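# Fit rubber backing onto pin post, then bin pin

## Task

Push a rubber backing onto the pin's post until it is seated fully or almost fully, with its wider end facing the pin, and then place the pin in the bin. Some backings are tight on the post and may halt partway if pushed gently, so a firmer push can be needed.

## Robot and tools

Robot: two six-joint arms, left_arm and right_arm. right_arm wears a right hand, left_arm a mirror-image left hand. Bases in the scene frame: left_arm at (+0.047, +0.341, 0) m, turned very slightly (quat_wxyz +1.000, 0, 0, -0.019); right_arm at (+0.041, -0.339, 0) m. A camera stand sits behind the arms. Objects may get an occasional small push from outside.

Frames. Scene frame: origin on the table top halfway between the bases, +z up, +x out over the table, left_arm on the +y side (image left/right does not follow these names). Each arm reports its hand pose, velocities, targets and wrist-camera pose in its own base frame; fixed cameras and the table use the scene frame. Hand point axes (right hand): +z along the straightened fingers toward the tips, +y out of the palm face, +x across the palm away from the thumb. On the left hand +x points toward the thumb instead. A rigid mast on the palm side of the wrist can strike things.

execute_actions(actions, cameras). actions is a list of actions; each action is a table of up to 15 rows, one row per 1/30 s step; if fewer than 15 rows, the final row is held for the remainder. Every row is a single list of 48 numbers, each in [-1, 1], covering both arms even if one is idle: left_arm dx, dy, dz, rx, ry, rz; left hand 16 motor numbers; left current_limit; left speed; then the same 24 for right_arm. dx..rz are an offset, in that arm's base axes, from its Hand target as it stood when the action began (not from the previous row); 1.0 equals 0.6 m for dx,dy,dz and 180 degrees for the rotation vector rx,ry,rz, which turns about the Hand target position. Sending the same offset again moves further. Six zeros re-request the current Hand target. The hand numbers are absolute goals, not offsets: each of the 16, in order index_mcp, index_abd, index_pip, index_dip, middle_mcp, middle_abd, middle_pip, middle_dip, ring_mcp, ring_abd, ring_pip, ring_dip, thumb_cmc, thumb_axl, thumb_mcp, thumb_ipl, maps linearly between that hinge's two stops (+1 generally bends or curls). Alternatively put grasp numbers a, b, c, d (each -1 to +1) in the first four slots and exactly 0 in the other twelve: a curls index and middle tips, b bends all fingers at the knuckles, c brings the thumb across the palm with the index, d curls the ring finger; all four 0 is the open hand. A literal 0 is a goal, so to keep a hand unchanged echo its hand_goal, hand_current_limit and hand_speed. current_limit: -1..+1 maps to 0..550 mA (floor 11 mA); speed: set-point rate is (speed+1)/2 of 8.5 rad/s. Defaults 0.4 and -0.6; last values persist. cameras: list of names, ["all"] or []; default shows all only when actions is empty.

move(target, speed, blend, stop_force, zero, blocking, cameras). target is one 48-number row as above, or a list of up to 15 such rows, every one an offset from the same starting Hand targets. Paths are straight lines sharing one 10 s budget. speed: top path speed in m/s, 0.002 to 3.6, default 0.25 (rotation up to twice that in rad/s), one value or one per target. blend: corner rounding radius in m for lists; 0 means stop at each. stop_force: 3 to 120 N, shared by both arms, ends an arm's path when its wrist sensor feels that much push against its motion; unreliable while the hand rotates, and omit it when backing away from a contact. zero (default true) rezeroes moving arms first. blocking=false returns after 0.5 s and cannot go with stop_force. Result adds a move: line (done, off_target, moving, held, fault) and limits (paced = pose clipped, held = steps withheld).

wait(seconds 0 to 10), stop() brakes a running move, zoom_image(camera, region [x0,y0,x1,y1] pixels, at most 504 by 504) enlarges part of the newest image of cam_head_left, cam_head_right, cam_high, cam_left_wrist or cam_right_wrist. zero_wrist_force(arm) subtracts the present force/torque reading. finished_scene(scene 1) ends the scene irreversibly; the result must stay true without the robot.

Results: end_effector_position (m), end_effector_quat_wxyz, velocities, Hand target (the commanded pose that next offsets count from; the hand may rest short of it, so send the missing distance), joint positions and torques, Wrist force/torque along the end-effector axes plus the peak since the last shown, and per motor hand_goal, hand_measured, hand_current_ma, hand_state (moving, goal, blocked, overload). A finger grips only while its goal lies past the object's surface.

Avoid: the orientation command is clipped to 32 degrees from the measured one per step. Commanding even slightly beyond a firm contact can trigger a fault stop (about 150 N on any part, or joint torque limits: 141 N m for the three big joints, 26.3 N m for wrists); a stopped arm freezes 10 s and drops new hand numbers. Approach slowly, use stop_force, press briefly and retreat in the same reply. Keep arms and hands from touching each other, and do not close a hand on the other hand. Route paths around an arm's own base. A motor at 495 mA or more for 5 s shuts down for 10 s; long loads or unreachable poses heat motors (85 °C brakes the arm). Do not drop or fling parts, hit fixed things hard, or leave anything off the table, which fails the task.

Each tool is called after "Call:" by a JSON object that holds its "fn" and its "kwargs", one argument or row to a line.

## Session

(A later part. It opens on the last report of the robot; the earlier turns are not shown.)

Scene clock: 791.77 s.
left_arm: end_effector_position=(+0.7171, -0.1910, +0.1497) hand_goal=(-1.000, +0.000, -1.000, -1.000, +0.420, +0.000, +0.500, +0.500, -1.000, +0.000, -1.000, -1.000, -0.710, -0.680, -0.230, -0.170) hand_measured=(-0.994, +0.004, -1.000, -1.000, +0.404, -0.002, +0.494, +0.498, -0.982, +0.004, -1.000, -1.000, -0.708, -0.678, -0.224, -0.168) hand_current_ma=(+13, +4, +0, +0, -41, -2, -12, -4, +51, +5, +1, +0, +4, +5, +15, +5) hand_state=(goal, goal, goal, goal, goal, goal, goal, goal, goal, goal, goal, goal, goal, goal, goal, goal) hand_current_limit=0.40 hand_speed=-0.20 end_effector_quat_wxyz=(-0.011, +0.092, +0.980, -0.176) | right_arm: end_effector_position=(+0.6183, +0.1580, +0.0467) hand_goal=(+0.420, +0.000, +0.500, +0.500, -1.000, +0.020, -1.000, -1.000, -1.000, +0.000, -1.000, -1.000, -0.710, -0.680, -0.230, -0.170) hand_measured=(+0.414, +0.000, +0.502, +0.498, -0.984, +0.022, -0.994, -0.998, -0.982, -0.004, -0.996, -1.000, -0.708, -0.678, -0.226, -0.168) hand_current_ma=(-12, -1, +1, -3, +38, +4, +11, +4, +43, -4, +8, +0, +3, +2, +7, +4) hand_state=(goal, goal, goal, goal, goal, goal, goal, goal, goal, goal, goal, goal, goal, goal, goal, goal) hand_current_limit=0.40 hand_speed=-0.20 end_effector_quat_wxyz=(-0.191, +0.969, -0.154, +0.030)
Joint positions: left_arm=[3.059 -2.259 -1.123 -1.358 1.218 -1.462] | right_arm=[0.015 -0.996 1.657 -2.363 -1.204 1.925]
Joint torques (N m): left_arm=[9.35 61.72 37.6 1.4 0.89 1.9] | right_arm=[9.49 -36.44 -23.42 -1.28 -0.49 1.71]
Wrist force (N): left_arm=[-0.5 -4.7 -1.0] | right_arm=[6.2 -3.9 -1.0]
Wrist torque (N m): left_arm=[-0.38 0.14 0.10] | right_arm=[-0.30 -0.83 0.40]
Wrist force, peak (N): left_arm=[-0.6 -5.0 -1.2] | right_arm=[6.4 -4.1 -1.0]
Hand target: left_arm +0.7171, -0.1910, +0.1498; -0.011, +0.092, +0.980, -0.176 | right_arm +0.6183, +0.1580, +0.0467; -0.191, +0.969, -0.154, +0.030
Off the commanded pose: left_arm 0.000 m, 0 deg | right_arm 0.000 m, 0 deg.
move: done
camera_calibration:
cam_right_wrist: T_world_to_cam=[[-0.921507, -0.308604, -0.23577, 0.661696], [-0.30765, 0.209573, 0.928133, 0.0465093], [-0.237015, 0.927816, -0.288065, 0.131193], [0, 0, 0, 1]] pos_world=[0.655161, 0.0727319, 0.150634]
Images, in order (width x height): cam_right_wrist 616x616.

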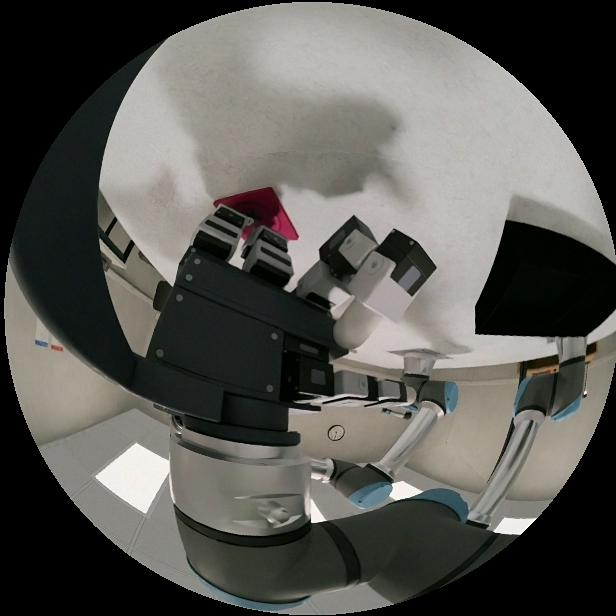

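Call:
{"fn": "move", "kwargs": {
  "target": [
    [0,0,0,0,0,0, -1,0,-1,-1,0.42,0,0.5,0.5,-1,0,-1,-1,-0.71,-0.68,-0.23,-0.17, 0.4,-0.2, 0,0,-0.024,0,0,0, 0.42,0.0,0.5,0.5,-1,0.02,-1,-1,-1,0.0,-1,-1,-0.71,-0.68,-0.23,-0.17,0.4,-0.2],
    [0,0,0,0,0,0, -1,0,-1,-1,0.42,0,0.5,0.5,-1,0,-1,-1,-0.71,-0.68,-0.23,-0.17, 0.4,-0.2, 0,0,-0.024,0,0,0, 0.42,0.0,0.5,0.5,-1,0.15,-1,-1,-1,-0.15,-1,-1,-0.71,-0.68,-0.23,-0.17,0.4,-0.9]
  ],
  "speed": 0.03,
  "cameras": ["cam_right_wrist"]
}}

Call:
{"fn": "zoom_image", "kwargs": {
  "camera": "cam_right_wrist",
  "region": [225, 205, 275, 255]
}}

Scene clock: 793.43 s.
left_arm: end_effector_position=(+0.7171, -0.1910, +0.1498) hand_goal=(-1.000, +0.000, -1.000, -1.000, +0.420, +0.000, +0.500, +0.500, -1.000, +0.000, -1.000, -1.000, -0.710, -0.680, -0.230, -0.170) hand_measured=(-0.994, +0.004, -1.000, -1.000, +0.404, -0.002, +0.494, +0.498, -0.982, +0.004, -1.000, -1.000, -0.708, -0.678, -0.224, -0.168) hand_current_ma=(+13, +4, +0, +0, -41, -2, -12, -4, +51, +5, +1, +0, +4, +5, +15, +5) hand_state=(goal, goal, goal, goal, goal, goal, goal, goal, goal, goal, goal, goal, goal, goal, goal, goal) hand_current_limit=0.40 hand_speed=-0.20 end_effector_quat_wxyz=(-0.011, +0.092, +0.980, -0.176) | right_arm: end_effector_position=(+0.6183, +0.1580, +0.0323) hand_goal=(+0.420, +0.000, +0.500, +0.500, -1.000, +0.150, -1.000, -1.000, -1.000, -0.150, -1.000, -1.000, -0.710, -0.680, -0.230, -0.170) hand_measured=(+0.414, +0.000, +0.502, +0.498, -0.988, +0.080, -0.996, -0.998, -0.996, -0.064, -1.000, -1.000, -0.708, -0.678, -0.226, -0.168) hand_current_ma=(-12, -1, +1, -3, +27, -194, +5, +4, +8, +253, +0, +0, +3, +2, +7, +4) hand_state=(goal, goal, goal, goal, goal, blocked, goal, goal, goal, blocked, goal, goal, goal, goal, goal, goal) hand_current_limit=0.40 hand_speed=-0.90 end_effector_quat_wxyz=(-0.191, +0.969, -0.154, +0.030)
Joint positions: left_arm=[3.059 -2.259 -1.123 -1.358 1.218 -1.462] | right_arm=[0.015 -0.974 1.666 -2.394 -1.204 1.925]
Joint torques (N m): left_arm=[8.69 61.82 37.17 1.31 0.8 1.9] | right_arm=[3.17 -36.27 -4.32 -4.27 -0.25 0.26]
Wrist force (N): left_arm=[-0.7 -4.7 -0.7] | right_arm=[6.2 -4.0 -1.1]
Wrist torque (N m): left_arm=[-0.40 0.16 0.09] | right_arm=[-0.29 -0.82 0.38]
Wrist force, peak (N): left_arm=[-0.6 -4.9 -0.8] | right_arm=[6.3 -4.3 -1.7]
Hand target: left_arm +0.7171, -0.1910, +0.1498; -0.011, +0.092, +0.980, -0.176 | right_arm +0.6183, +0.1580, +0.0323; -0.191, +0.969, -0.154, +0.030
Off the commanded pose: left_arm 0.000 m, 0 deg | right_arm 0.000 m, 0 deg.
move: done
camera_calibration:
cam_right_wrist: T_world_to_cam=[[-0.921536, -0.308584, -0.235685, 0.658214], [-0.307565, 0.209601, 0.928155, 0.0597829], [-0.237014, 0.927816, -0.288064, 0.127021], [0, 0, 0, 1]] pos_world=[0.655061, 0.0727319, 0.136234]
Images, in order (width x height): cam_right_wrist 616x616.

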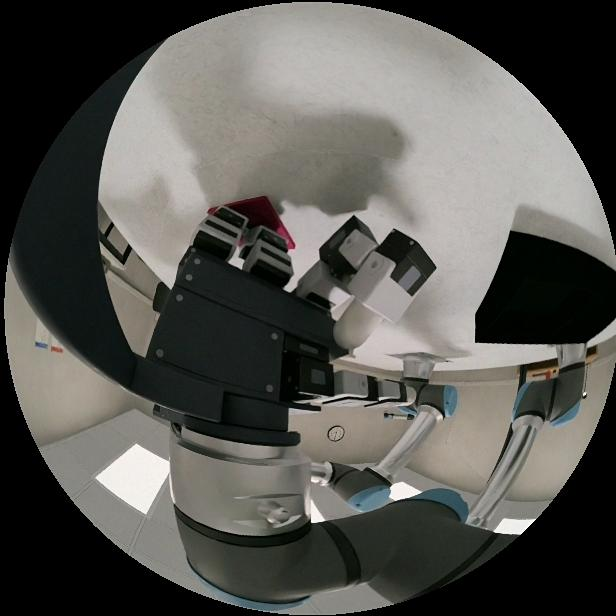

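Scaled by 10.080 from the camera's 616x616 image, which has a finer 880x880 frame.

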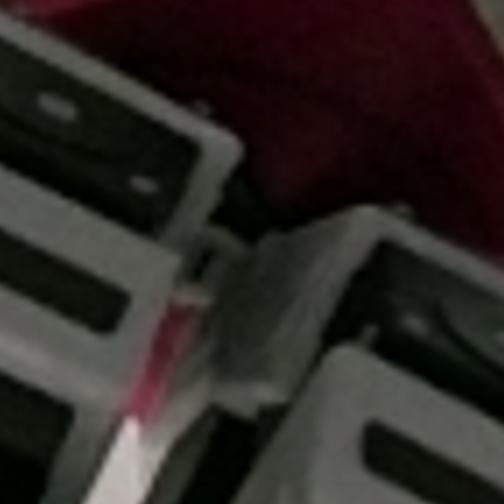

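Call:
{"fn": "move", "kwargs": {
  "target": [
    [0,0,0,0,0,0, -1,0,-1,-1,0.42,0,0.5,0.5,-1,0,-1,-1,-0.71,-0.68,-0.23,-0.17, 0.4,-0.2, -0.008,0.0025,0,0,0,0, 0.42,0.0,0.5,0.5,-1,0.15,-1,-1,-1,-0.15,-1,-1,-0.71,-0.68,-0.23,-0.17,0.4,-0.9],
    [0,0,0,0,0,0, -1,0,-1,-1,0.42,0,0.5,0.5,-1,0,-1,-1,-0.71,-0.68,-0.23,-0.17, 0.4,-0.2, -0.008,0.0025,0,0,0,0, 0.42,0.0,0.5,0.5,-1,0.04,-1,-1,-1,-0.024,-1,-1,-0.71,-0.68,-0.23,-0.17,0.4,-0.9],
    [0,0,0,0,0,0, -1,0,-1,-1,0.42,0,0.5,0.5,-1,0,-1,-1,-0.71,-0.68,-0.23,-0.17, 0.4,-0.2, -0.0208,-0.0372,0,0,0,0, 0.42,0.0,0.5,0.5,-1,0.074,-1,-1,-1,-0.056,-1,-1,-0.71,-0.68,-0.23,-0.17,0.4,-0.9]
  ],
  "speed": 0.03,
  "cameras": ["cam_right_wrist"]
}}

Call:
{"fn": "zoom_image", "kwargs": {
  "camera": "cam_right_wrist",
  "region": [225, 205, 275, 255]
}}

Scene clock: 797.17 s.
left_arm: end_effector_position=(+0.7171, -0.1910, +0.1498) hand_goal=(-1.000, +0.000, -1.000, -1.000, +0.420, +0.000, +0.500, +0.500, -1.000, +0.000, -1.000, -1.000, -0.710, -0.680, -0.230, -0.170) hand_measured=(-0.994, +0.004, -1.000, -1.000, +0.404, -0.002, +0.494, +0.498, -0.982, +0.004, -1.000, -1.000, -0.708, -0.678, -0.224, -0.168) hand_current_ma=(+13, +4, +0, +0, -41, -2, -12, -4, +51, +5, +1, +0, +4, +5, +15, +5) hand_state=(goal, goal, goal, goal, goal, goal, goal, goal, goal, goal, goal, goal, goal, goal, goal, goal) hand_current_limit=0.40 hand_speed=-0.20 end_effector_quat_wxyz=(-0.011, +0.092, +0.980, -0.176) | right_arm: end_effector_position=(+0.6058, +0.1357, +0.0323) hand_goal=(+0.420, +0.000, +0.500, +0.500, -1.000, +0.074, -1.000, -1.000, -1.000, -0.056, -1.000, -1.000, -0.710, -0.680, -0.230, -0.170) hand_measured=(+0.414, +0.000, +0.502, +0.498, -0.990, +0.070, -0.998, -0.998, -0.996, -0.052, -1.000, -1.000, -0.708, -0.678, -0.226, -0.168) hand_current_ma=(-12, -1, +1, -3, +22, -6, +3, +3, +8, +5, +0, +0, +3, +2, +7, +4) hand_state=(goal, goal, goal, goal, goal, goal, goal, goal, goal, goal, goal, goal, goal, goal, goal, goal) hand_current_limit=0.40 hand_speed=-0.90 end_effector_quat_wxyz=(-0.191, +0.969, -0.154, +0.030)
Joint positions: left_arm=[3.059 -2.259 -1.123 -1.358 1.218 -1.462] | right_arm=[-0.02 -1.008 1.721 -2.402 -1.2 1.888]
Joint torques (N m): left_arm=[8.82 60.49 37.64 1.34 0.51 1.96] | right_arm=[-11.22 -49.16 -5.29 -0.69 1.63 -1.53]
Wrist force (N): left_arm=[-0.7 -4.5 -0.8] | right_arm=[6.3 -3.4 -1.0]
Wrist torque (N m): left_arm=[-0.38 0.16 0.09] | right_arm=[-0.23 -0.86 0.52]
Wrist force, peak (N): left_arm=[-0.6 -5.0 -0.6] | right_arm=[6.3 -4.7 -1.5]
Hand target: left_arm +0.7171, -0.1910, +0.1498; -0.011, +0.092, +0.980, -0.176 | right_arm +0.6058, +0.1357, +0.0323; -0.191, +0.969, -0.154, +0.030
Off the commanded pose: left_arm 0.000 m, 0 deg | right_arm 0.000 m, 0 deg.
move: done
camera_calibration:
cam_right_wrist: T_world_to_cam=[[-0.921536, -0.308584, -0.235685, 0.639906], [-0.307565, 0.209601, 0.928155, 0.0606432], [-0.237014, 0.927816, -0.288064, 0.144772], [0, 0, 0, 1]] pos_world=[0.642661, 0.0504319, 0.136234]
Images, in order (width x height): cam_right_wrist 616x616.

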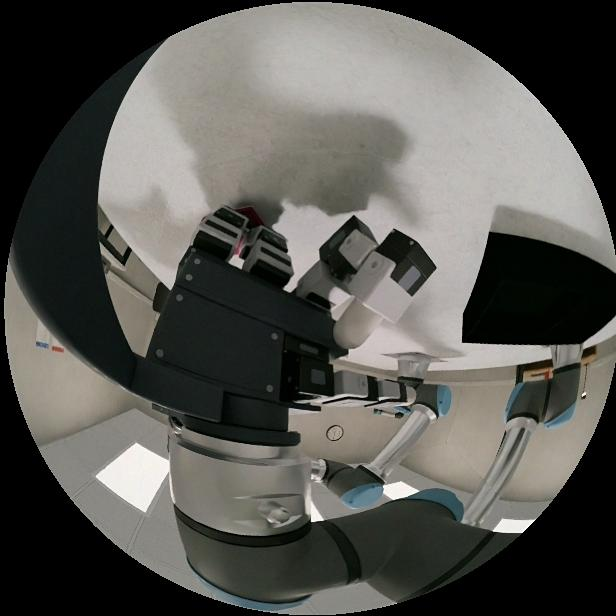

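Scaled by 10.080 from the camera's 616x616 image, which has a finer 880x880 frame.

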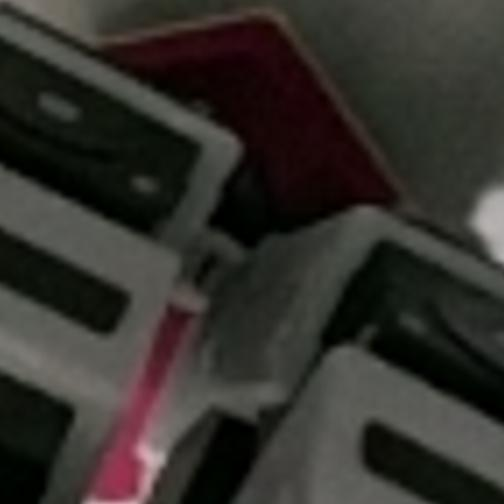

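Call:
{"fn": "move", "kwargs": {
  "target": [
    [0,0,0,0,0,0, -1,0,-1,-1,0.42,0,0.5,0.5,-1,0,-1,-1,-0.71,-0.68,-0.23,-0.17, 0.4,-0.2, 0,0,0,0,0,0, 0.42,0.0,0.5,0.5,-1,-0.03,-1,-1,-1,0.05,-1,-1,-0.71,-0.68,-0.23,-0.17,0.4,-0.9],
    [0,0,0,0,0,0, -1,0,-1,-1,0.42,0,0.5,0.5,-1,0,-1,-1,-0.71,-0.68,-0.23,-0.17, 0.4,-0.2, -0.01,-0.0315,0.09,0,0,0, 0.42,0.0,0.5,0.5,-1,-0.03,-1,-1,-1,0.05,-1,-1,-0.71,-0.68,-0.23,-0.17,0.4,-0.9]
  ],
  "speed": 0.05,
  "cameras": ["cam_right_wrist"]
}}

Call:
{"fn": "zoom_image", "kwargs": {
  "camera": "cam_right_wrist",
  "region": [205, 165, 295, 255]
}}

Scene clock: 799.70 s.
left_arm: end_effector_position=(+0.7171, -0.1910, +0.1498) hand_goal=(-1.000, +0.000, -1.000, -1.000, +0.420, +0.000, +0.500, +0.500, -1.000, +0.000, -1.000, -1.000, -0.710, -0.680, -0.230, -0.170) hand_measured=(-0.994, +0.004, -1.000, -1.000, +0.404, -0.002, +0.494, +0.498, -0.982, +0.004, -1.000, -1.000, -0.708, -0.678, -0.224, -0.168) hand_current_ma=(+13, +4, +0, +0, -41, -2, -12, -4, +51, +5, +1, +0, +4, +5, +15, +5) hand_state=(goal, goal, goal, goal, goal, goal, goal, goal, goal, goal, goal, goal, goal, goal, goal, goal) hand_current_limit=0.40 hand_speed=-0.20 end_effector_quat_wxyz=(-0.011, +0.092, +0.980, -0.176) | right_arm: end_effector_position=(+0.5998, +0.1168, +0.0862) hand_goal=(+0.420, +0.000, +0.500, +0.500, -1.000, -0.030, -1.000, -1.000, -1.000, +0.050, -1.000, -1.000, -0.710, -0.680, -0.230, -0.170) hand_measured=(+0.414, +0.000, +0.502, +0.498, -0.990, -0.026, -0.998, -0.998, -0.994, +0.046, -1.000, -1.000, -0.708, -0.678, -0.226, -0.168) hand_current_ma=(-12, -1, +1, -3, +22, +4, +3, +3, +9, -4, +0, +0, +3, +2, +7, +4) hand_state=(goal, goal, goal, goal, goal, goal, goal, goal, goal, goal, goal, goal, goal, goal, goal, goal) hand_current_limit=0.40 hand_speed=-0.90 end_effector_quat_wxyz=(-0.191, +0.969, -0.154, +0.030)
Joint positions: left_arm=[3.059 -2.259 -1.123 -1.358 1.218 -1.462] | right_arm=[-0.051 -1.106 1.708 -2.279 -1.197 1.855]
Joint torques (N m): left_arm=[9.2 61.38 37.14 1.51 0.35 1.91] | right_arm=[-11.54 -47.63 -32.28 -0.43 1.72 -1.4]
Wrist force (N): left_arm=[-0.4 -4.6 -0.6] | right_arm=[6.2 -3.9 -0.7]
Wrist torque (N m): left_arm=[-0.41 0.14 0.11] | right_arm=[-0.30 -0.84 0.49]
Wrist force, peak (N): left_arm=[-0.6 -4.8 -1.0] | right_arm=[6.5 -3.8 -0.9]
Hand target: left_arm +0.7171, -0.1910, +0.1498; -0.011, +0.092, +0.980, -0.176 | right_arm +0.5998, +0.1168, +0.0863; -0.191, +0.969, -0.154, +0.030
Off the commanded pose: left_arm 0.000 m, 0 deg | right_arm 0.000 m, 0 deg.
move: done
camera_calibration:
cam_right_wrist: T_world_to_cam=[[-0.921557, -0.308499, -0.235712, 0.641264], [-0.307573, 0.209629, 0.928146, 0.0127375], [-0.23692, 0.927838, -0.288071, 0.176353], [0, 0, 0, 1]] pos_world=[0.636661, 0.0315319, 0.190134]
Images, in order (width x height): cam_right_wrist 616x616.

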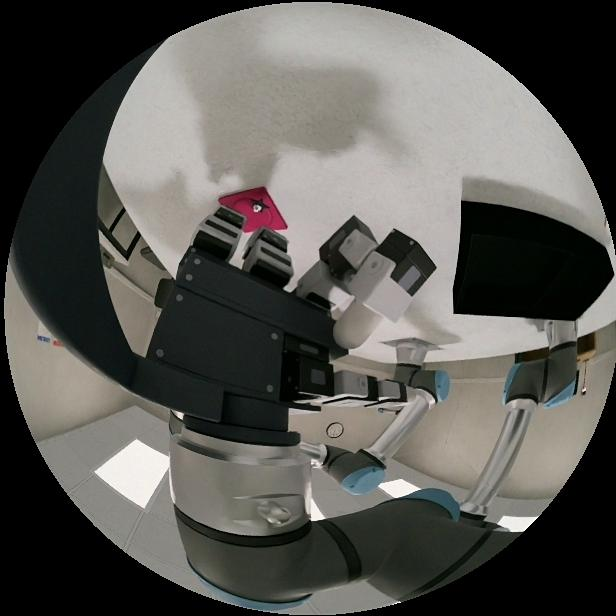

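Scaled by 5.600 from the camera's 616x616 image, which has a finer 880x880 frame.

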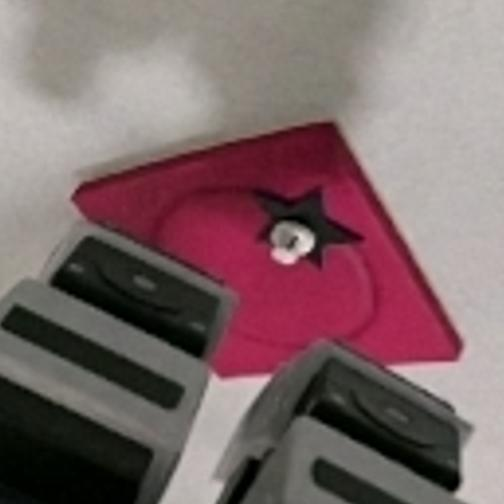

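Call:
{"fn": "zoom_image", "kwargs": {
  "camera": "cam_right_wrist",
  "region": [215, 180, 275, 240]
}}

Call:
{"fn": "zoom_image", "kwargs": {
  "camera": "cam_right_wrist",
  "region": [245, 193, 275, 223]
}}

Scaled by 8.400 from the camera's 616x616 image, which has a finer 880x880 frame.

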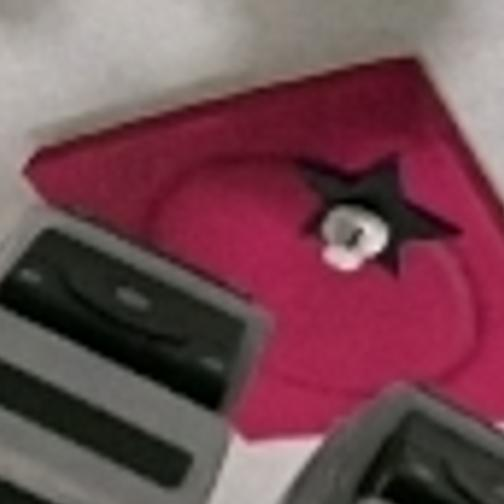

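Scaled by 16.800 from the camera's 616x616 image, which has a finer 880x880 frame.

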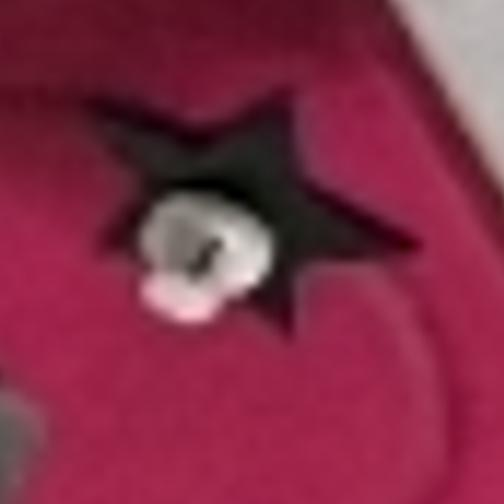

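Call:
{"fn": "move", "kwargs": {
  "target": [
    [0,0,0.2503,0,0,0, -1,0,-1,-1,0.42,0,0.5,0.5,-1,0,-1,-1,-0.71,-0.68,-0.23,-0.17, 0.4,-0.2, 0.01,0.0315,-0.0888,0,0,0, 0.42,0.0,0.5,0.5,-1,-0.03,-1,-1,-1,0.05,-1,-1,-0.71,-0.68,-0.23,-0.17,0.4,-0.9],
    [0,0,0.2503,0,0,0, -1,0,-1,-1,-1,0,-1,-1,-1,0,-1,-1,-0.71,-0.68,-0.23,-0.17, 0.4,-0.2, 0.01,0.0315,-0.0888,0,0,0, 0.42,0.0,0.5,0.5,-1,0.15,-1,-1,-1,-0.15,-1,-1,-0.71,-0.68,-0.23,-0.17,0.4,-0.9]
  ],
  "speed": 0.1,
  "cameras": ["cam_right_wrist"]
}}

Call:
{"fn": "zoom_image", "kwargs": {
  "camera": "cam_right_wrist",
  "region": [225, 205, 275, 255]
}}

Scene clock: 805.07 s.
left_arm: end_effector_position=(+0.7171, -0.1909, +0.3000) hand_goal=(-1.000, +0.000, -1.000, -1.000, -1.000, +0.000, -1.000, -1.000, -1.000, +0.000, -1.000, -1.000, -0.710, -0.680, -0.230, -0.170) hand_measured=(-0.994, +0.002, -1.000, -1.000, -0.986, -0.002, -0.992, -0.996, -0.982, +0.004, -1.000, -1.000, -0.708, -0.678, -0.224, -0.168) hand_current_ma=(+14, +4, +0, +0, +37, -2, +17, +7, +50, +5, +1, +0, +4, +5, +15, +5) hand_state=(goal, goal, goal, goal, goal, goal, goal, goal, goal, goal, goal, goal, goal, goal, goal, goal) hand_current_limit=0.40 hand_speed=-0.20 end_effector_quat_wxyz=(-0.011, +0.092, +0.980, -0.176) | right_arm: end_effector_position=(+0.6058, +0.1357, +0.0330) hand_goal=(+0.420, +0.000, +0.500, +0.500, -1.000, +0.150, -1.000, -1.000, -1.000, -0.150, -1.000, -1.000, -0.710, -0.680, -0.230, -0.170) hand_measured=(+0.414, +0.000, +0.502, +0.498, -0.990, +0.078, -0.998, -0.998, -0.994, -0.064, -1.000, -1.000, -0.708, -0.678, -0.226, -0.168) hand_current_ma=(-12, -1, +1, -3, +22, -197, +3, +3, +11, +252, +0, +0, +3, +2, +7, +4) hand_state=(goal, goal, goal, goal, goal, blocked, goal, goal, goal, blocked, goal, goal, goal, goal, goal, goal) hand_current_limit=0.40 hand_speed=-0.90 end_effector_quat_wxyz=(-0.191, +0.969, -0.154, +0.030)
Joint positions: left_arm=[3.059 -2.235 -0.778 -1.727 1.218 -1.462] | right_arm=[-0.02 -1.009 1.721 -2.4 -1.2 1.888]
Joint torques (N m): left_arm=[1.48 38.11 37.47 1.32 0.67 1.92] | right_arm=[13.65 -34.08 -20.39 -4.18 -0.71 1.68]
Wrist force (N): left_arm=[-0.7 -4.5 -0.5] | right_arm=[6.1 -3.8 -0.7]
Wrist torque (N m): left_arm=[-0.49 0.17 0.07] | right_arm=[-0.30 -0.84 0.38]
Wrist force, peak (N): left_arm=[-0.7 -5.0 -0.8] | right_arm=[6.5 -3.9 -1.0]
Hand target: left_arm +0.7171, -0.1910, +0.3000; -0.011, +0.092, +0.980, -0.176 | right_arm +0.6058, +0.1357, +0.0330; -0.191, +0.969, -0.154, +0.030
Off the commanded pose: left_arm 0.000 m, 0 deg | right_arm 0.000 m, 0 deg.
move: done
camera_calibration:
cam_right_wrist: T_world_to_cam=[[-0.921536, -0.308584, -0.235685, 0.640071], [-0.307565, 0.209601, 0.928155, 0.0599935], [-0.237014, 0.927816, -0.288064, 0.144974], [0, 0, 0, 1]] pos_world=[0.642661, 0.0504319, 0.136934]
Images, in order (width x height): cam_right_wrist 616x616.

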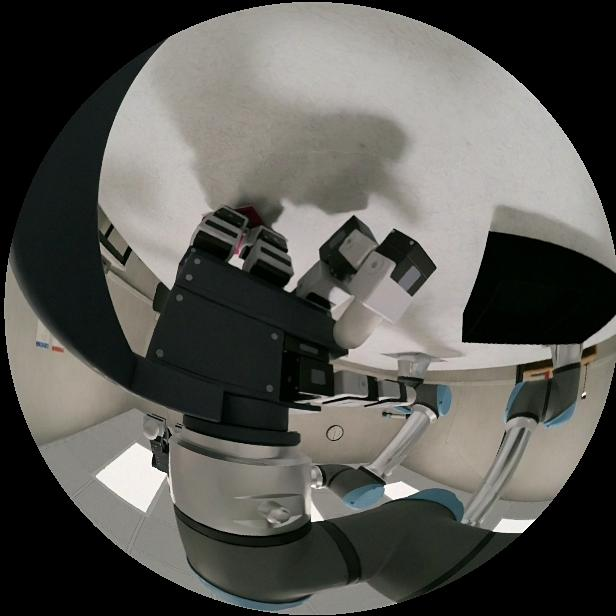

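Scaled by 10.080 from the camera's 616x616 image, which has a finer 880x880 frame.

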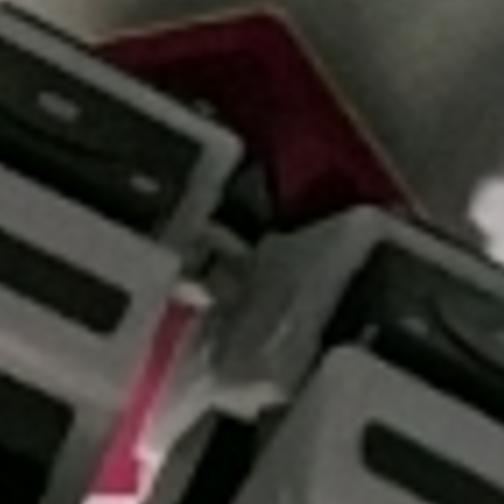

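Call:
{"fn": "move", "kwargs": {
  "target": [
    [0,0,0,0,0,0, -1,0,-1,-1,-1,0,-1,-1,-1,0,-1,-1,-0.71,-0.68,-0.23,-0.17, 0.4,-0.2, 0,0,0.0867,0,0,0, 0.42,0.0,0.5,0.5,-1,0.15,-1,-1,-1,-0.15,-1,-1,-0.71,-0.68,-0.23,-0.17,0.4,-0.9],
    [0.134,-0.058,0,0,0,-0.0639, -1,0,-1,-1,-1,0,-1,-1,-1,0,-1,-1,-0.71,-0.68,-0.23,-0.17, 0.4,-0.2, -0.1927,0.0847,0.0867,0,0,-0.2167, 0.42,0.0,0.5,0.5,-1,0.15,-1,-1,-1,-0.15,-1,-1,-0.71,-0.68,-0.23,-0.17,0.4,-0.9],
    [0.134,-0.058,-0.4167,0,0,-0.0639, -1,0,-1,-1,-1,0,-1,-1,-1,0,-1,-1,-0.71,-0.68,-0.23,-0.17, 0.4,-0.2, -0.1927,0.0847,-0.0087,0,0,-0.2167, 0.42,0.0,0.5,0.5,-1,0.15,-1,-1,-1,-0.15,-1,-1,-0.71,-0.68,-0.23,-0.17,0.4,-0.9]
  ],
  "speed": [0.06,0.15,0.12],
  "blend": [0.01,0,0],
  "cameras": ["cam_right_wrist","cam_high"]
}}

Call:
{"fn": "zoom_image", "kwargs": {
  "camera": "cam_high",
  "region": [250, 310, 350, 400]
}}

Call:
{"fn": "zoom_image", "kwargs": {
  "camera": "cam_right_wrist",
  "region": [200, 170, 290, 260]
}}

Scene clock: 811.63 s.
left_arm: end_effector_position=(+0.7975, -0.2258, +0.0501) hand_goal=(-1.000, +0.000, -1.000, -1.000, -1.000, +0.000, -1.000, -1.000, -1.000, +0.000, -1.000, -1.000, -0.710, -0.680, -0.230, -0.170) hand_measured=(-0.994, +0.002, -1.000, -1.000, -0.986, -0.002, -0.992, -0.996, -0.982, +0.004, -1.000, -1.000, -0.708, -0.678, -0.224, -0.168) hand_current_ma=(+14, +4, +0, +0, +37, -2, +17, +7, +48, +5, +1, +0, +4, +5, +15, +5) hand_state=(goal, goal, goal, goal, goal, goal, goal, goal, goal, goal, goal, goal, goal, goal, goal, goal) hand_current_limit=0.40 hand_speed=-0.20 end_effector_quat_wxyz=(-0.029, +0.189, +0.966, -0.174) | right_arm: end_effector_position=(+0.4902, +0.1865, +0.0278) hand_goal=(+0.420, +0.000, +0.500, +0.500, -1.000, +0.150, -1.000, -1.000, -1.000, -0.150, -1.000, -1.000, -0.710, -0.680, -0.230, -0.170) hand_measured=(+0.414, +0.000, +0.502, +0.498, -0.990, +0.078, -0.998, -0.998, -0.994, -0.064, -1.000, -1.000, -0.708, -0.678, -0.226, -0.168) hand_current_ma=(-12, -1, +1, -3, +22, -197, +3, +3, +12, +252, +0, +0, +3, +2, +7, +4) hand_state=(goal, goal, goal, goal, goal, blocked, goal, goal, goal, blocked, goal, goal, goal, goal, goal, goal) hand_current_limit=0.40 hand_speed=-0.90 end_effector_quat_wxyz=(-0.170, +0.862, -0.469, +0.092)
Joint positions: left_arm=[3.021 -2.568 -0.803 -1.427 1.227 -1.29] | right_arm=[0.059 -1.153 2.072 -2.831 -1.382 2.658]
Joint torques (N m): left_arm=[-10.68 46.75 12.03 3.93 0.92 -0.87] | right_arm=[12.85 -25.04 -0.95 -4.5 -1 1.89]
Wrist force (N): left_arm=[-0.8 -4.5 -0.4] | right_arm=[6.5 -3.9 -1.0]
Wrist torque (N m): left_arm=[-0.48 0.16 0.17] | right_arm=[-0.29 -0.88 0.42]
Wrist force, peak (N): left_arm=[-0.4 -5.2 -1.3] | right_arm=[6.5 -3.8 -1.3]
Hand target: left_arm +0.7975, -0.2258, +0.0499; -0.029, +0.189, +0.966, -0.174 | right_arm +0.4902, +0.1865, +0.0278; -0.170, +0.862, -0.469, +0.092
Off the commanded pose: left_arm 0.000 m, 0 deg | right_arm 0.000 m, 0 deg.
elbow stopped short (left arm): the move would have taken joint 3 (elbow) straighter than the controller allows.
move: done
camera_calibration:
cam_right_wrist: T_world_to_cam=[[-0.910304, 0.340253, -0.235741, 0.421469], [-0.107115, 0.356482, 0.928142, -0.107051], [0.399841, 0.870143, -0.288061, -0.232527], [0, 0, 0, 1]] pos_world=[0.465172, 0.0970869, 0.131734]
Images, in order (width x height): cam_high 504x504, cam_right_wrist 616x616.

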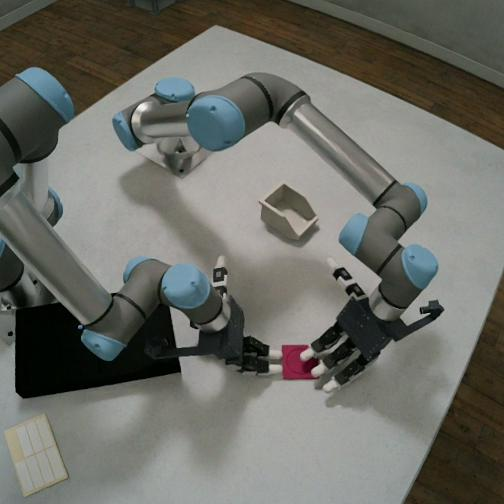

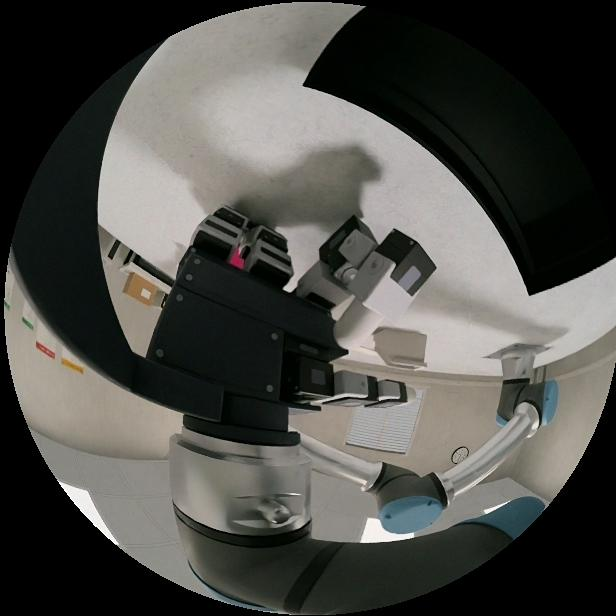

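Scaled by 5.040 from the camera's 504x504 image, which has a finer 720x720 frame.

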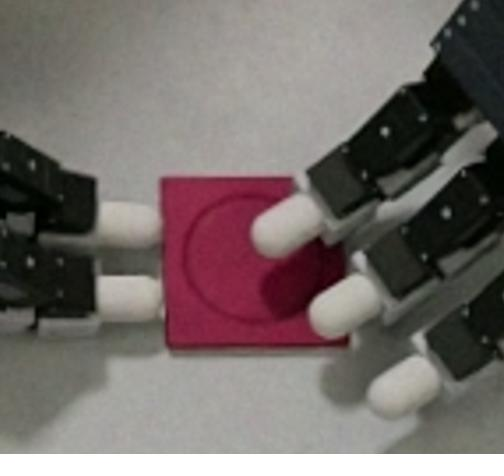

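Scaled by 5.600 from the camera's 616x616 image, which has a finer 880x880 frame.

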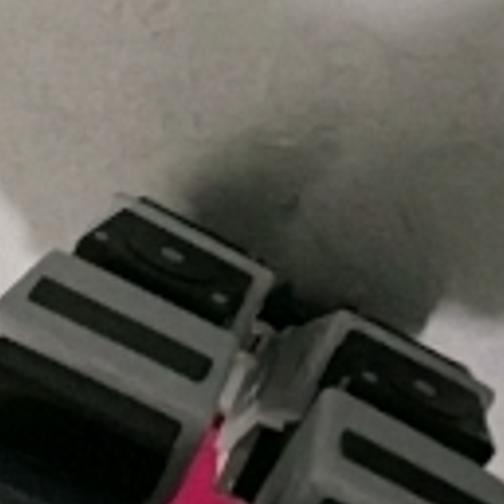

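Call:
{"fn": "move", "kwargs": {
  "target": [
    [0,0,0,0,0,0, -1,0,-1,-1,-1,0,-1,-1,-1,0,-1,-1,-0.71,-0.68,-0.23,-0.17, 0.4,-0.2, 0,0,-0.0018,0,0,0, 0.42,0.0,0.5,0.5,-1,0.15,-1,-1,-1,-0.15,-1,-1,-0.71,-0.68,-0.23,-0.17,0.4,-0.9],
    [0,0,0,0,0,0, -1,0,-1,-1,-1,0,-1,-1,-1,0,-1,-1,-0.71,-0.68,-0.23,-0.17, 0.4,-0.2, 0,0,-0.0018,0,0,0, 0.42,0.0,0.5,0.5,-1,-0.03,-1,-1,-1,0.05,-1,-1,-0.71,-0.68,-0.23,-0.17,0.4,-0.7],
    [0,0,0,0,0,0, -1,0,-1,-1,-1,0,-1,-1,-1,0,-1,-1,-0.71,-0.68,-0.23,-0.17, 0.4,-0.2, -0.0363,-0.0236,0,0,0,0, 0.42,0.0,0.5,0.5,-1,-0.03,-1,-1,-1,0.05,-1,-1,-0.71,-0.68,-0.23,-0.17,0.4,-0.7]
  ],
  "speed": 0.04
}}

Call:
{"fn": "move", "kwargs": {
  "target": [0,0,-0.05,0,0,0, -1,0,-1,-1,-1,0,-1,-1,-1,0,-1,-1,-0.71,-0.68,-0.23,-0.17, 0.4,-0.2, 0,0,0,0,0,0, 0.42,0.0,0.5,0.5,-1,-0.03,-1,-1,-1,0.05,-1,-1,-0.71,-0.68,-0.23,-0.17,0.4,-0.7],
  "speed": 0.015,
  "stop_force": 50,
  "cameras": ["cam_right_wrist","cam_high"]
}}

Call:
{"fn": "zoom_image", "kwargs": {
  "camera": "cam_high",
  "region": [250, 310, 350, 400]
}}

Call:
{"fn": "zoom_image", "kwargs": {
  "camera": "cam_right_wrist",
  "region": [200, 180, 280, 260]
}}

Scene clock: 814.97 s.
left_arm: end_effector_position=(+0.7975, -0.2258, +0.0499) hand_goal=(-1.000, +0.000, -1.000, -1.000, -1.000, +0.000, -1.000, -1.000, -1.000, +0.000, -1.000, -1.000, -0.710, -0.680, -0.230, -0.170) hand_measured=(-0.994, +0.002, -1.000, -1.000, -0.986, -0.002, -0.992, -0.996, -0.982, +0.004, -1.000, -1.000, -0.708, -0.678, -0.224, -0.168) hand_current_ma=(+14, +4, +0, +0, +37, -2, +17, +7, +48, +5, +1, +0, +4, +5, +15, +5) hand_state=(goal, goal, goal, goal, goal, goal, goal, goal, goal, goal, goal, goal, goal, goal, goal, goal) hand_current_limit=0.40 hand_speed=-0.20 end_effector_quat_wxyz=(-0.029, +0.189, +0.966, -0.174) | right_arm: end_effector_position=(+0.4685, +0.1724, +0.0277) hand_goal=(+0.420, +0.000, +0.500, +0.500, -1.000, -0.030, -1.000, -1.000, -1.000, +0.050, -1.000, -1.000, -0.710, -0.680, -0.230, -0.170) hand_measured=(+0.414, +0.000, +0.502, +0.498, -0.990, -0.026, -0.998, -0.998, -0.994, +0.046, -1.000, -1.000, -0.708, -0.678, -0.226, -0.168) hand_current_ma=(-12, -1, +1, -3, +22, +4, +3, +3, +13, -4, +0, +0, +3, +2, +7, +4) hand_state=(goal, goal, goal, goal, goal, goal, goal, goal, goal, goal, goal, goal, goal, goal, goal, goal) hand_current_limit=0.40 hand_speed=-0.70 end_effector_quat_wxyz=(-0.170, +0.862, -0.469, +0.092) end_effector_velocity=(-0.002, +0.000, -0.001) end_effector_angular_velocity=(-0.001, +0.002, +0.000)
Joint positions: left_arm=[3.021 -2.569 -0.803 -1.427 1.227 -1.29] | right_arm=[0.032 -1.196 2.144 -2.855 -1.374 2.632]
Joint velocities: left_arm=[within noise] | right_arm=[0 -0.002 0.005 -0.001 0 -0.001]
Joint torques (N m): left_arm=[-10.28 47.13 11.88 3.9 0.88 -1.98] | right_arm=[-11.9 -38.96 0.17 -4.77 1.47 -1.79]
Wrist force (N): left_arm=[-0.8 -4.4 -0.4] | right_arm=[6.0 -4.0 -1.0]
Wrist torque (N m): left_arm=[-0.47 0.17 0.17] | right_arm=[-0.30 -0.83 0.49]
Wrist force, peak (N): left_arm=[-0.6 -4.8 -0.5] | right_arm=[6.7 -3.8 -0.8]
Hand target: left_arm +0.7975, -0.2258, +0.0499; -0.029, +0.189, +0.966, -0.174 | right_arm +0.4684, +0.1723, +0.0278; -0.170, +0.862, -0.469, +0.092
Off the commanded pose: left_arm 0.000 m, 0 deg | right_arm 0.000 m, 0 deg.
move: done

Scene clock: 817.67 s.
left_arm: end_effector_position=(+0.7977, -0.2258, +0.0308) hand_goal=(-1.000, +0.000, -1.000, -1.000, -1.000, +0.000, -1.000, -1.000, -1.000, +0.000, -1.000, -1.000, -0.710, -0.680, -0.230, -0.170) hand_measured=(-1.004, -0.004, -1.002, -1.000, -1.002, -0.008, -1.002, -1.000, -0.982, +0.004, -1.000, -1.000, -0.708, -0.678, -0.224, -0.168) hand_current_ma=(-8, -8, -4, +0, -3, -13, -2, -1, +48, +5, +1, +0, +4, +5, +15, +5) hand_state=(goal, goal, goal, goal, goal, goal, goal, goal, goal, goal, goal, goal, goal, goal, goal, goal) hand_current_limit=0.40 hand_speed=-0.20 end_effector_quat_wxyz=(-0.028, +0.189, +0.966, -0.174) | right_arm: end_effector_position=(+0.4684, +0.1723, +0.0278) hand_goal=(+0.420, +0.000, +0.500, +0.500, -1.000, -0.030, -1.000, -1.000, -1.000, +0.050, -1.000, -1.000, -0.710, -0.680, -0.230, -0.170) hand_measured=(+0.414, +0.000, +0.502, +0.498, -0.990, -0.026, -0.998, -0.998, -0.994, +0.046, -1.000, -1.000, -0.708, -0.678, -0.226, -0.168) hand_current_ma=(-12, -1, +1, -3, +22, +4, +3, +3, +13, -4, +0, +0, +3, +2, +7, +4) hand_state=(goal, goal, goal, goal, goal, goal, goal, goal, goal, goal, goal, goal, goal, goal, goal, goal) hand_current_limit=0.40 hand_speed=-0.70 end_effector_quat_wxyz=(-0.170, +0.862, -0.469, +0.092)
Joint positions: left_arm=[3.021 -2.584 -0.824 -1.39 1.227 -1.29] | right_arm=[0.032 -1.196 2.144 -2.855 -1.374 2.632]
Joint torques (N m): left_arm=[-10.75 31.91 15.25 -0.45 4.3 -1.23] | right_arm=[-11.34 -39.23 -0.67 -4.62 1.26 -1.56]
Wrist force (N): left_arm=[-0.8 -12.9 -51.5] | right_arm=[6.3 -3.9 -1.0]
Wrist torque (N m): left_arm=[6.48 0.93 0.10] | right_arm=[-0.28 -0.85 0.52]
Wrist force, peak (N): left_arm=[-0.1 -10.5 -65.4] | right_arm=[6.4 -4.0 -0.7]
Hand target: left_arm +0.7977, -0.2258, +0.0308; -0.028, +0.189, +0.966, -0.174 (not the last commanded pose) | right_arm +0.4684, +0.1723, +0.0278; -0.170, +0.862, -0.469, +0.092
Off the commanded pose: left_arm 0.011 m, 0 deg | right_arm 0.000 m, 0 deg.
move: contact (left_arm)
camera_calibration:
cam_right_wrist: T_world_to_cam=[[-0.910304, 0.340253, -0.235741, 0.406456], [-0.107115, 0.356482, 0.928142, -0.104324], [0.399841, 0.870143, -0.288061, -0.211454], [0, 0, 0, 1]] pos_world=[0.443372, 0.0828869, 0.131734]
Images, in order (width x height): cam_high 504x504, cam_right_wrist 616x616.

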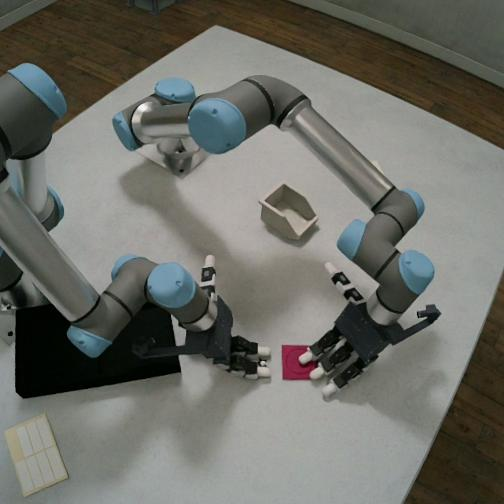

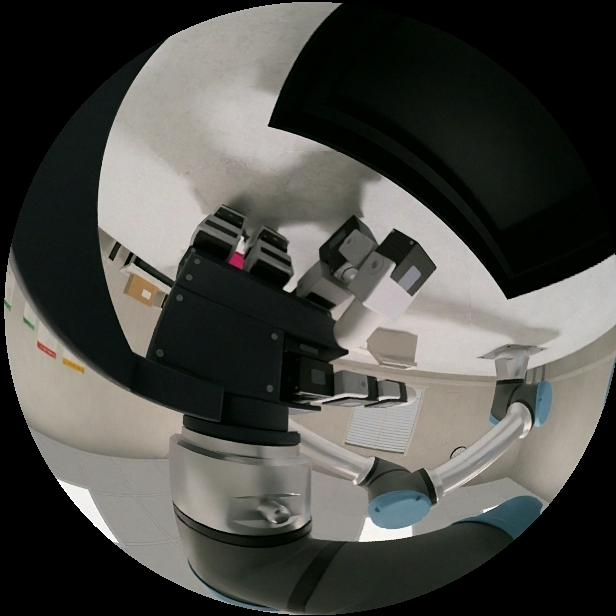

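Scaled by 5.040 from the camera's 504x504 image, which has a finer 720x720 frame.

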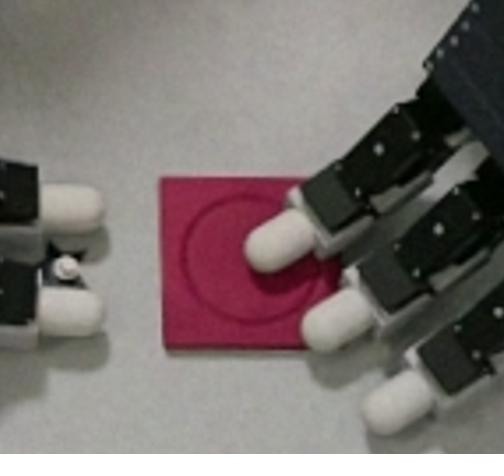

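Scaled by 6.300 from the camera's 616x616 image, which has a finer 880x880 frame.

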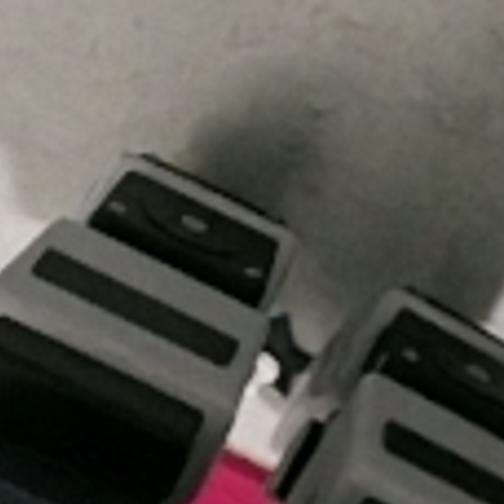

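Call:
{"fn": "move", "kwargs": {
  "target": [0,0,0,0.0026,0.0061,0, -1,0,-1,-1,-1,0,-1,-1,-1,0,-1,-1,-0.71,-0.68,-0.23,-0.17, 0.4,-0.2, 0,0,0.0013,0,0,0, 0.42,0.0,0.5,0.5,-1,0.073,-1,-1,-1,-0.057,-1,-1,-0.71,-0.68,-0.23,-0.17,0.4,-0.7],
  "speed": 0.05,
  "cameras": ["cam_high"]
}}

Call:
{"fn": "zoom_image", "kwargs": {
  "camera": "cam_high",
  "region": [240, 340, 300, 390]
}}

Scene clock: 819.00 s.
left_arm: end_effector_position=(+0.7977, -0.2258, +0.0308) hand_goal=(-1.000, +0.000, -1.000, -1.000, -1.000, +0.000, -1.000, -1.000, -1.000, +0.000, -1.000, -1.000, -0.710, -0.680, -0.230, -0.170) hand_measured=(-1.002, +0.002, -1.002, -1.000, -1.002, -0.002, -1.002, -1.000, -0.982, +0.004, -1.000, -1.000, -0.708, -0.678, -0.224, -0.168) hand_current_ma=(-5, +3, -3, +0, -4, -3, -3, -1, +48, +5, +1, +0, +4, +5, +15, +5) hand_state=(goal, goal, goal, goal, goal, goal, goal, goal, goal, goal, goal, goal, goal, goal, goal, goal) hand_current_limit=0.40 hand_speed=-0.20 end_effector_quat_wxyz=(-0.038, +0.188, +0.966, -0.172) | right_arm: end_effector_position=(+0.4684, +0.1723, +0.0285) hand_goal=(+0.420, +0.000, +0.500, +0.500, -1.000, +0.072, -1.000, -1.000, -1.000, -0.058, -1.000, -1.000, -0.710, -0.680, -0.230, -0.170) hand_measured=(+0.414, +0.000, +0.502, +0.498, -0.990, +0.068, -0.998, -0.998, -0.994, -0.054, -1.000, -1.000, -0.708, -0.678, -0.226, -0.168) hand_current_ma=(-12, -1, +1, -3, +22, -4, +3, +3, +13, +4, +0, +0, +3, +2, +7, +4) hand_state=(goal, goal, goal, goal, goal, goal, goal, goal, goal, goal, goal, goal, goal, goal, goal, goal) hand_current_limit=0.40 hand_speed=-0.70 end_effector_quat_wxyz=(-0.170, +0.862, -0.469, +0.092)
Joint positions: left_arm=[3.019 -2.599 -0.79 -1.428 1.233 -1.292] | right_arm=[0.032 -1.198 2.143 -2.853 -1.374 2.632]
Joint torques (N m): left_arm=[-17.5 12.36 16.55 -0.92 4.49 -2.29] | right_arm=[-11.49 -38.46 -28.54 -0.74 1.36 -1.22]
Wrist force (N): left_arm=[-0.9 -12.2 -44.3] | right_arm=[6.4 -3.7 -1.0]
Wrist torque (N m): left_arm=[5.90 0.14 0.08] | right_arm=[-0.26 -0.86 0.52]
Wrist force, peak (N): left_arm=[-0.8 -13.0 -51.7] | right_arm=[6.4 -3.9 -1.1]
Hand target: left_arm +0.7977, -0.2258, +0.0308; -0.038, +0.188, +0.966, -0.172 | right_arm +0.4684, +0.1723, +0.0285; -0.170, +0.862, -0.469, +0.092
Off the commanded pose: left_arm 0.000 m, 0 deg | right_arm 0.000 m, 0 deg.
move: done
Images, in order (width x height): cam_high 504x504.

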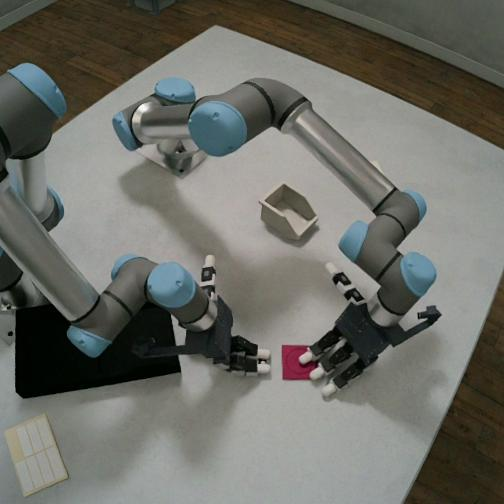

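Scaled by 8.400 from the camera's 504x504 image, which has a finer 720x720 frame.

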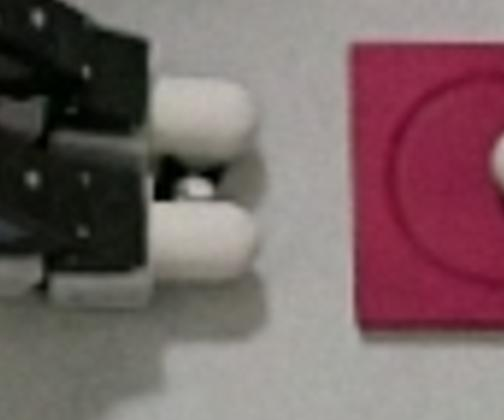

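Call:
{"fn": "move", "kwargs": {
  "target": [0,0,0,0,0,0, -1,0,-1,-1,-1,0,-1,-1,-1,0,-1,-1,-0.71,-0.68,-0.23,-0.17, 0.4,-0.2, 0.0839,0.0545,0,0,0,0, 0.42,0.0,0.5,0.5,-1,0.073,-1,-1,-1,-0.057,-1,-1,-0.71,-0.68,-0.23,-0.17,0.4,-0.7],
  "speed": 0.02,
  "stop_force": 12,
  "cameras": ["cam_high","cam_right_wrist"]
}}

Call:
{"fn": "zoom_image", "kwargs": {
  "camera": "cam_high",
  "region": [250, 340, 310, 390]
}}

Call:
{"fn": "zoom_image", "kwargs": {
  "camera": "cam_right_wrist",
  "region": [220, 200, 280, 260]
}}

Scene clock: 823.27 s.
left_arm: end_effector_position=(+0.7977, -0.2258, +0.0308) hand_goal=(-1.000, +0.000, -1.000, -1.000, -1.000, +0.000, -1.000, -1.000, -1.000, +0.000, -1.000, -1.000, -0.710, -0.680, -0.230, -0.170) hand_measured=(-1.002, +0.002, -1.002, -1.000, -1.002, -0.002, -1.002, -1.000, -0.982, +0.004, -1.000, -1.000, -0.708, -0.678, -0.224, -0.168) hand_current_ma=(-5, +3, -3, +0, -4, -3, -3, -1, +48, +5, +1, +0, +4, +5, +15, +5) hand_state=(goal, goal, goal, goal, goal, goal, goal, goal, goal, goal, goal, goal, goal, goal, goal, goal) hand_current_limit=0.40 hand_speed=-0.20 end_effector_quat_wxyz=(-0.038, +0.188, +0.966, -0.172) | right_arm: end_effector_position=(+0.5188, +0.2050, +0.0285) hand_goal=(+0.420, +0.000, +0.500, +0.500, -1.000, +0.072, -1.000, -1.000, -1.000, -0.058, -1.000, -1.000, -0.710, -0.680, -0.230, -0.170) hand_measured=(+0.414, +0.000, +0.502, +0.498, -1.000, +0.072, -1.000, -1.000, -1.000, -0.060, -1.000, -1.000, -0.708, -0.678, -0.226, -0.168) hand_current_ma=(-12, -1, +1, -3, +0, +0, +0, +0, +0, -1, +0, +0, +3, +2, +7, +4) hand_state=(goal, goal, goal, goal, goal, goal, goal, goal, goal, goal, goal, goal, goal, goal, goal, goal) hand_current_limit=0.40 hand_speed=-0.70 end_effector_quat_wxyz=(-0.170, +0.862, -0.469, +0.092)
Joint positions: left_arm=[3.019 -2.599 -0.79 -1.428 1.233 -1.292] | right_arm=[0.09 -1.097 1.974 -2.794 -1.393 2.688]
Joint torques (N m): left_arm=[-18.05 13.64 17.14 -1.23 4.43 -1.83] | right_arm=[14.04 -24.13 -29.4 -0.26 -0.73 1.5]
Wrist force (N): left_arm=[-0.8 -12.2 -44.4] | right_arm=[6.3 1.0 -11.2]
Wrist torque (N m): left_arm=[5.89 0.13 0.09] | right_arm=[1.01 -0.36 0.64]
Wrist force, peak (N): left_arm=[-0.7 -12.4 -44.9] | right_arm=[6.5 1.1 -11.4]
Hand target: left_arm +0.7977, -0.2258, +0.0308; -0.038, +0.188, +0.966, -0.172 | right_arm +0.5188, +0.2050, +0.0285; -0.170, +0.862, -0.469, +0.092
Off the commanded pose: left_arm 0.000 m, 0 deg | right_arm 0.000 m, 0 deg.
move: done
camera_calibration:
cam_right_wrist: T_world_to_cam=[[-0.910304, 0.340253, -0.235741, 0.441307], [-0.107115, 0.356482, 0.928142, -0.111335], [0.399841, 0.870143, -0.288061, -0.259789], [0, 0, 0, 1]] pos_world=[0.493672, 0.115587, 0.132534]
Images, in order (width x height): cam_high 504x504, cam_right_wrist 616x616.

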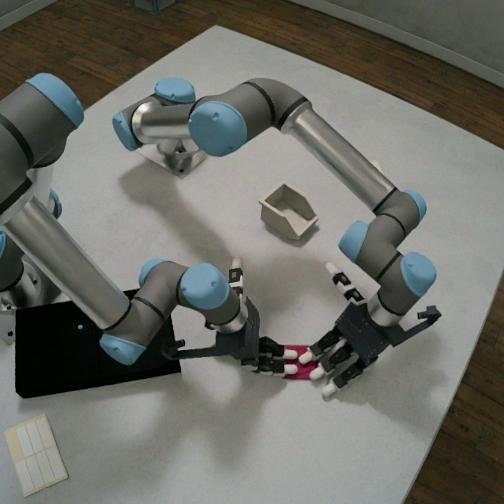

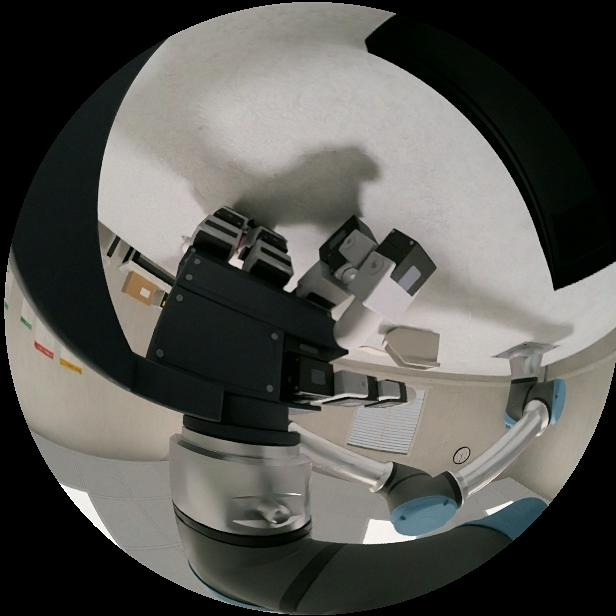

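Scaled by 8.400 from the camera's 504x504 image, which has a finer 720x720 frame.

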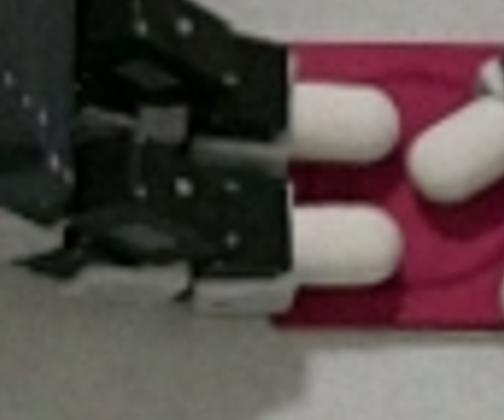

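Scaled by 8.400 from the camera's 616x616 image, which has a finer 880x880 frame.

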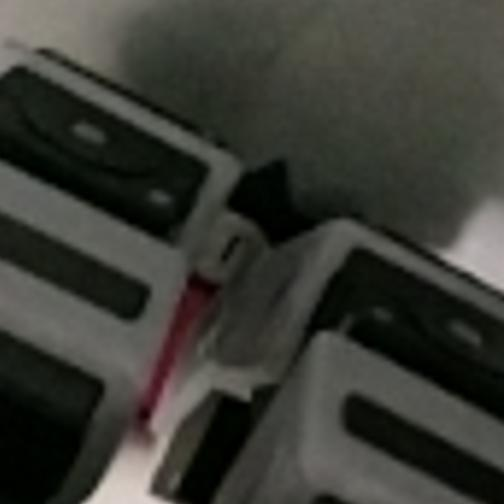

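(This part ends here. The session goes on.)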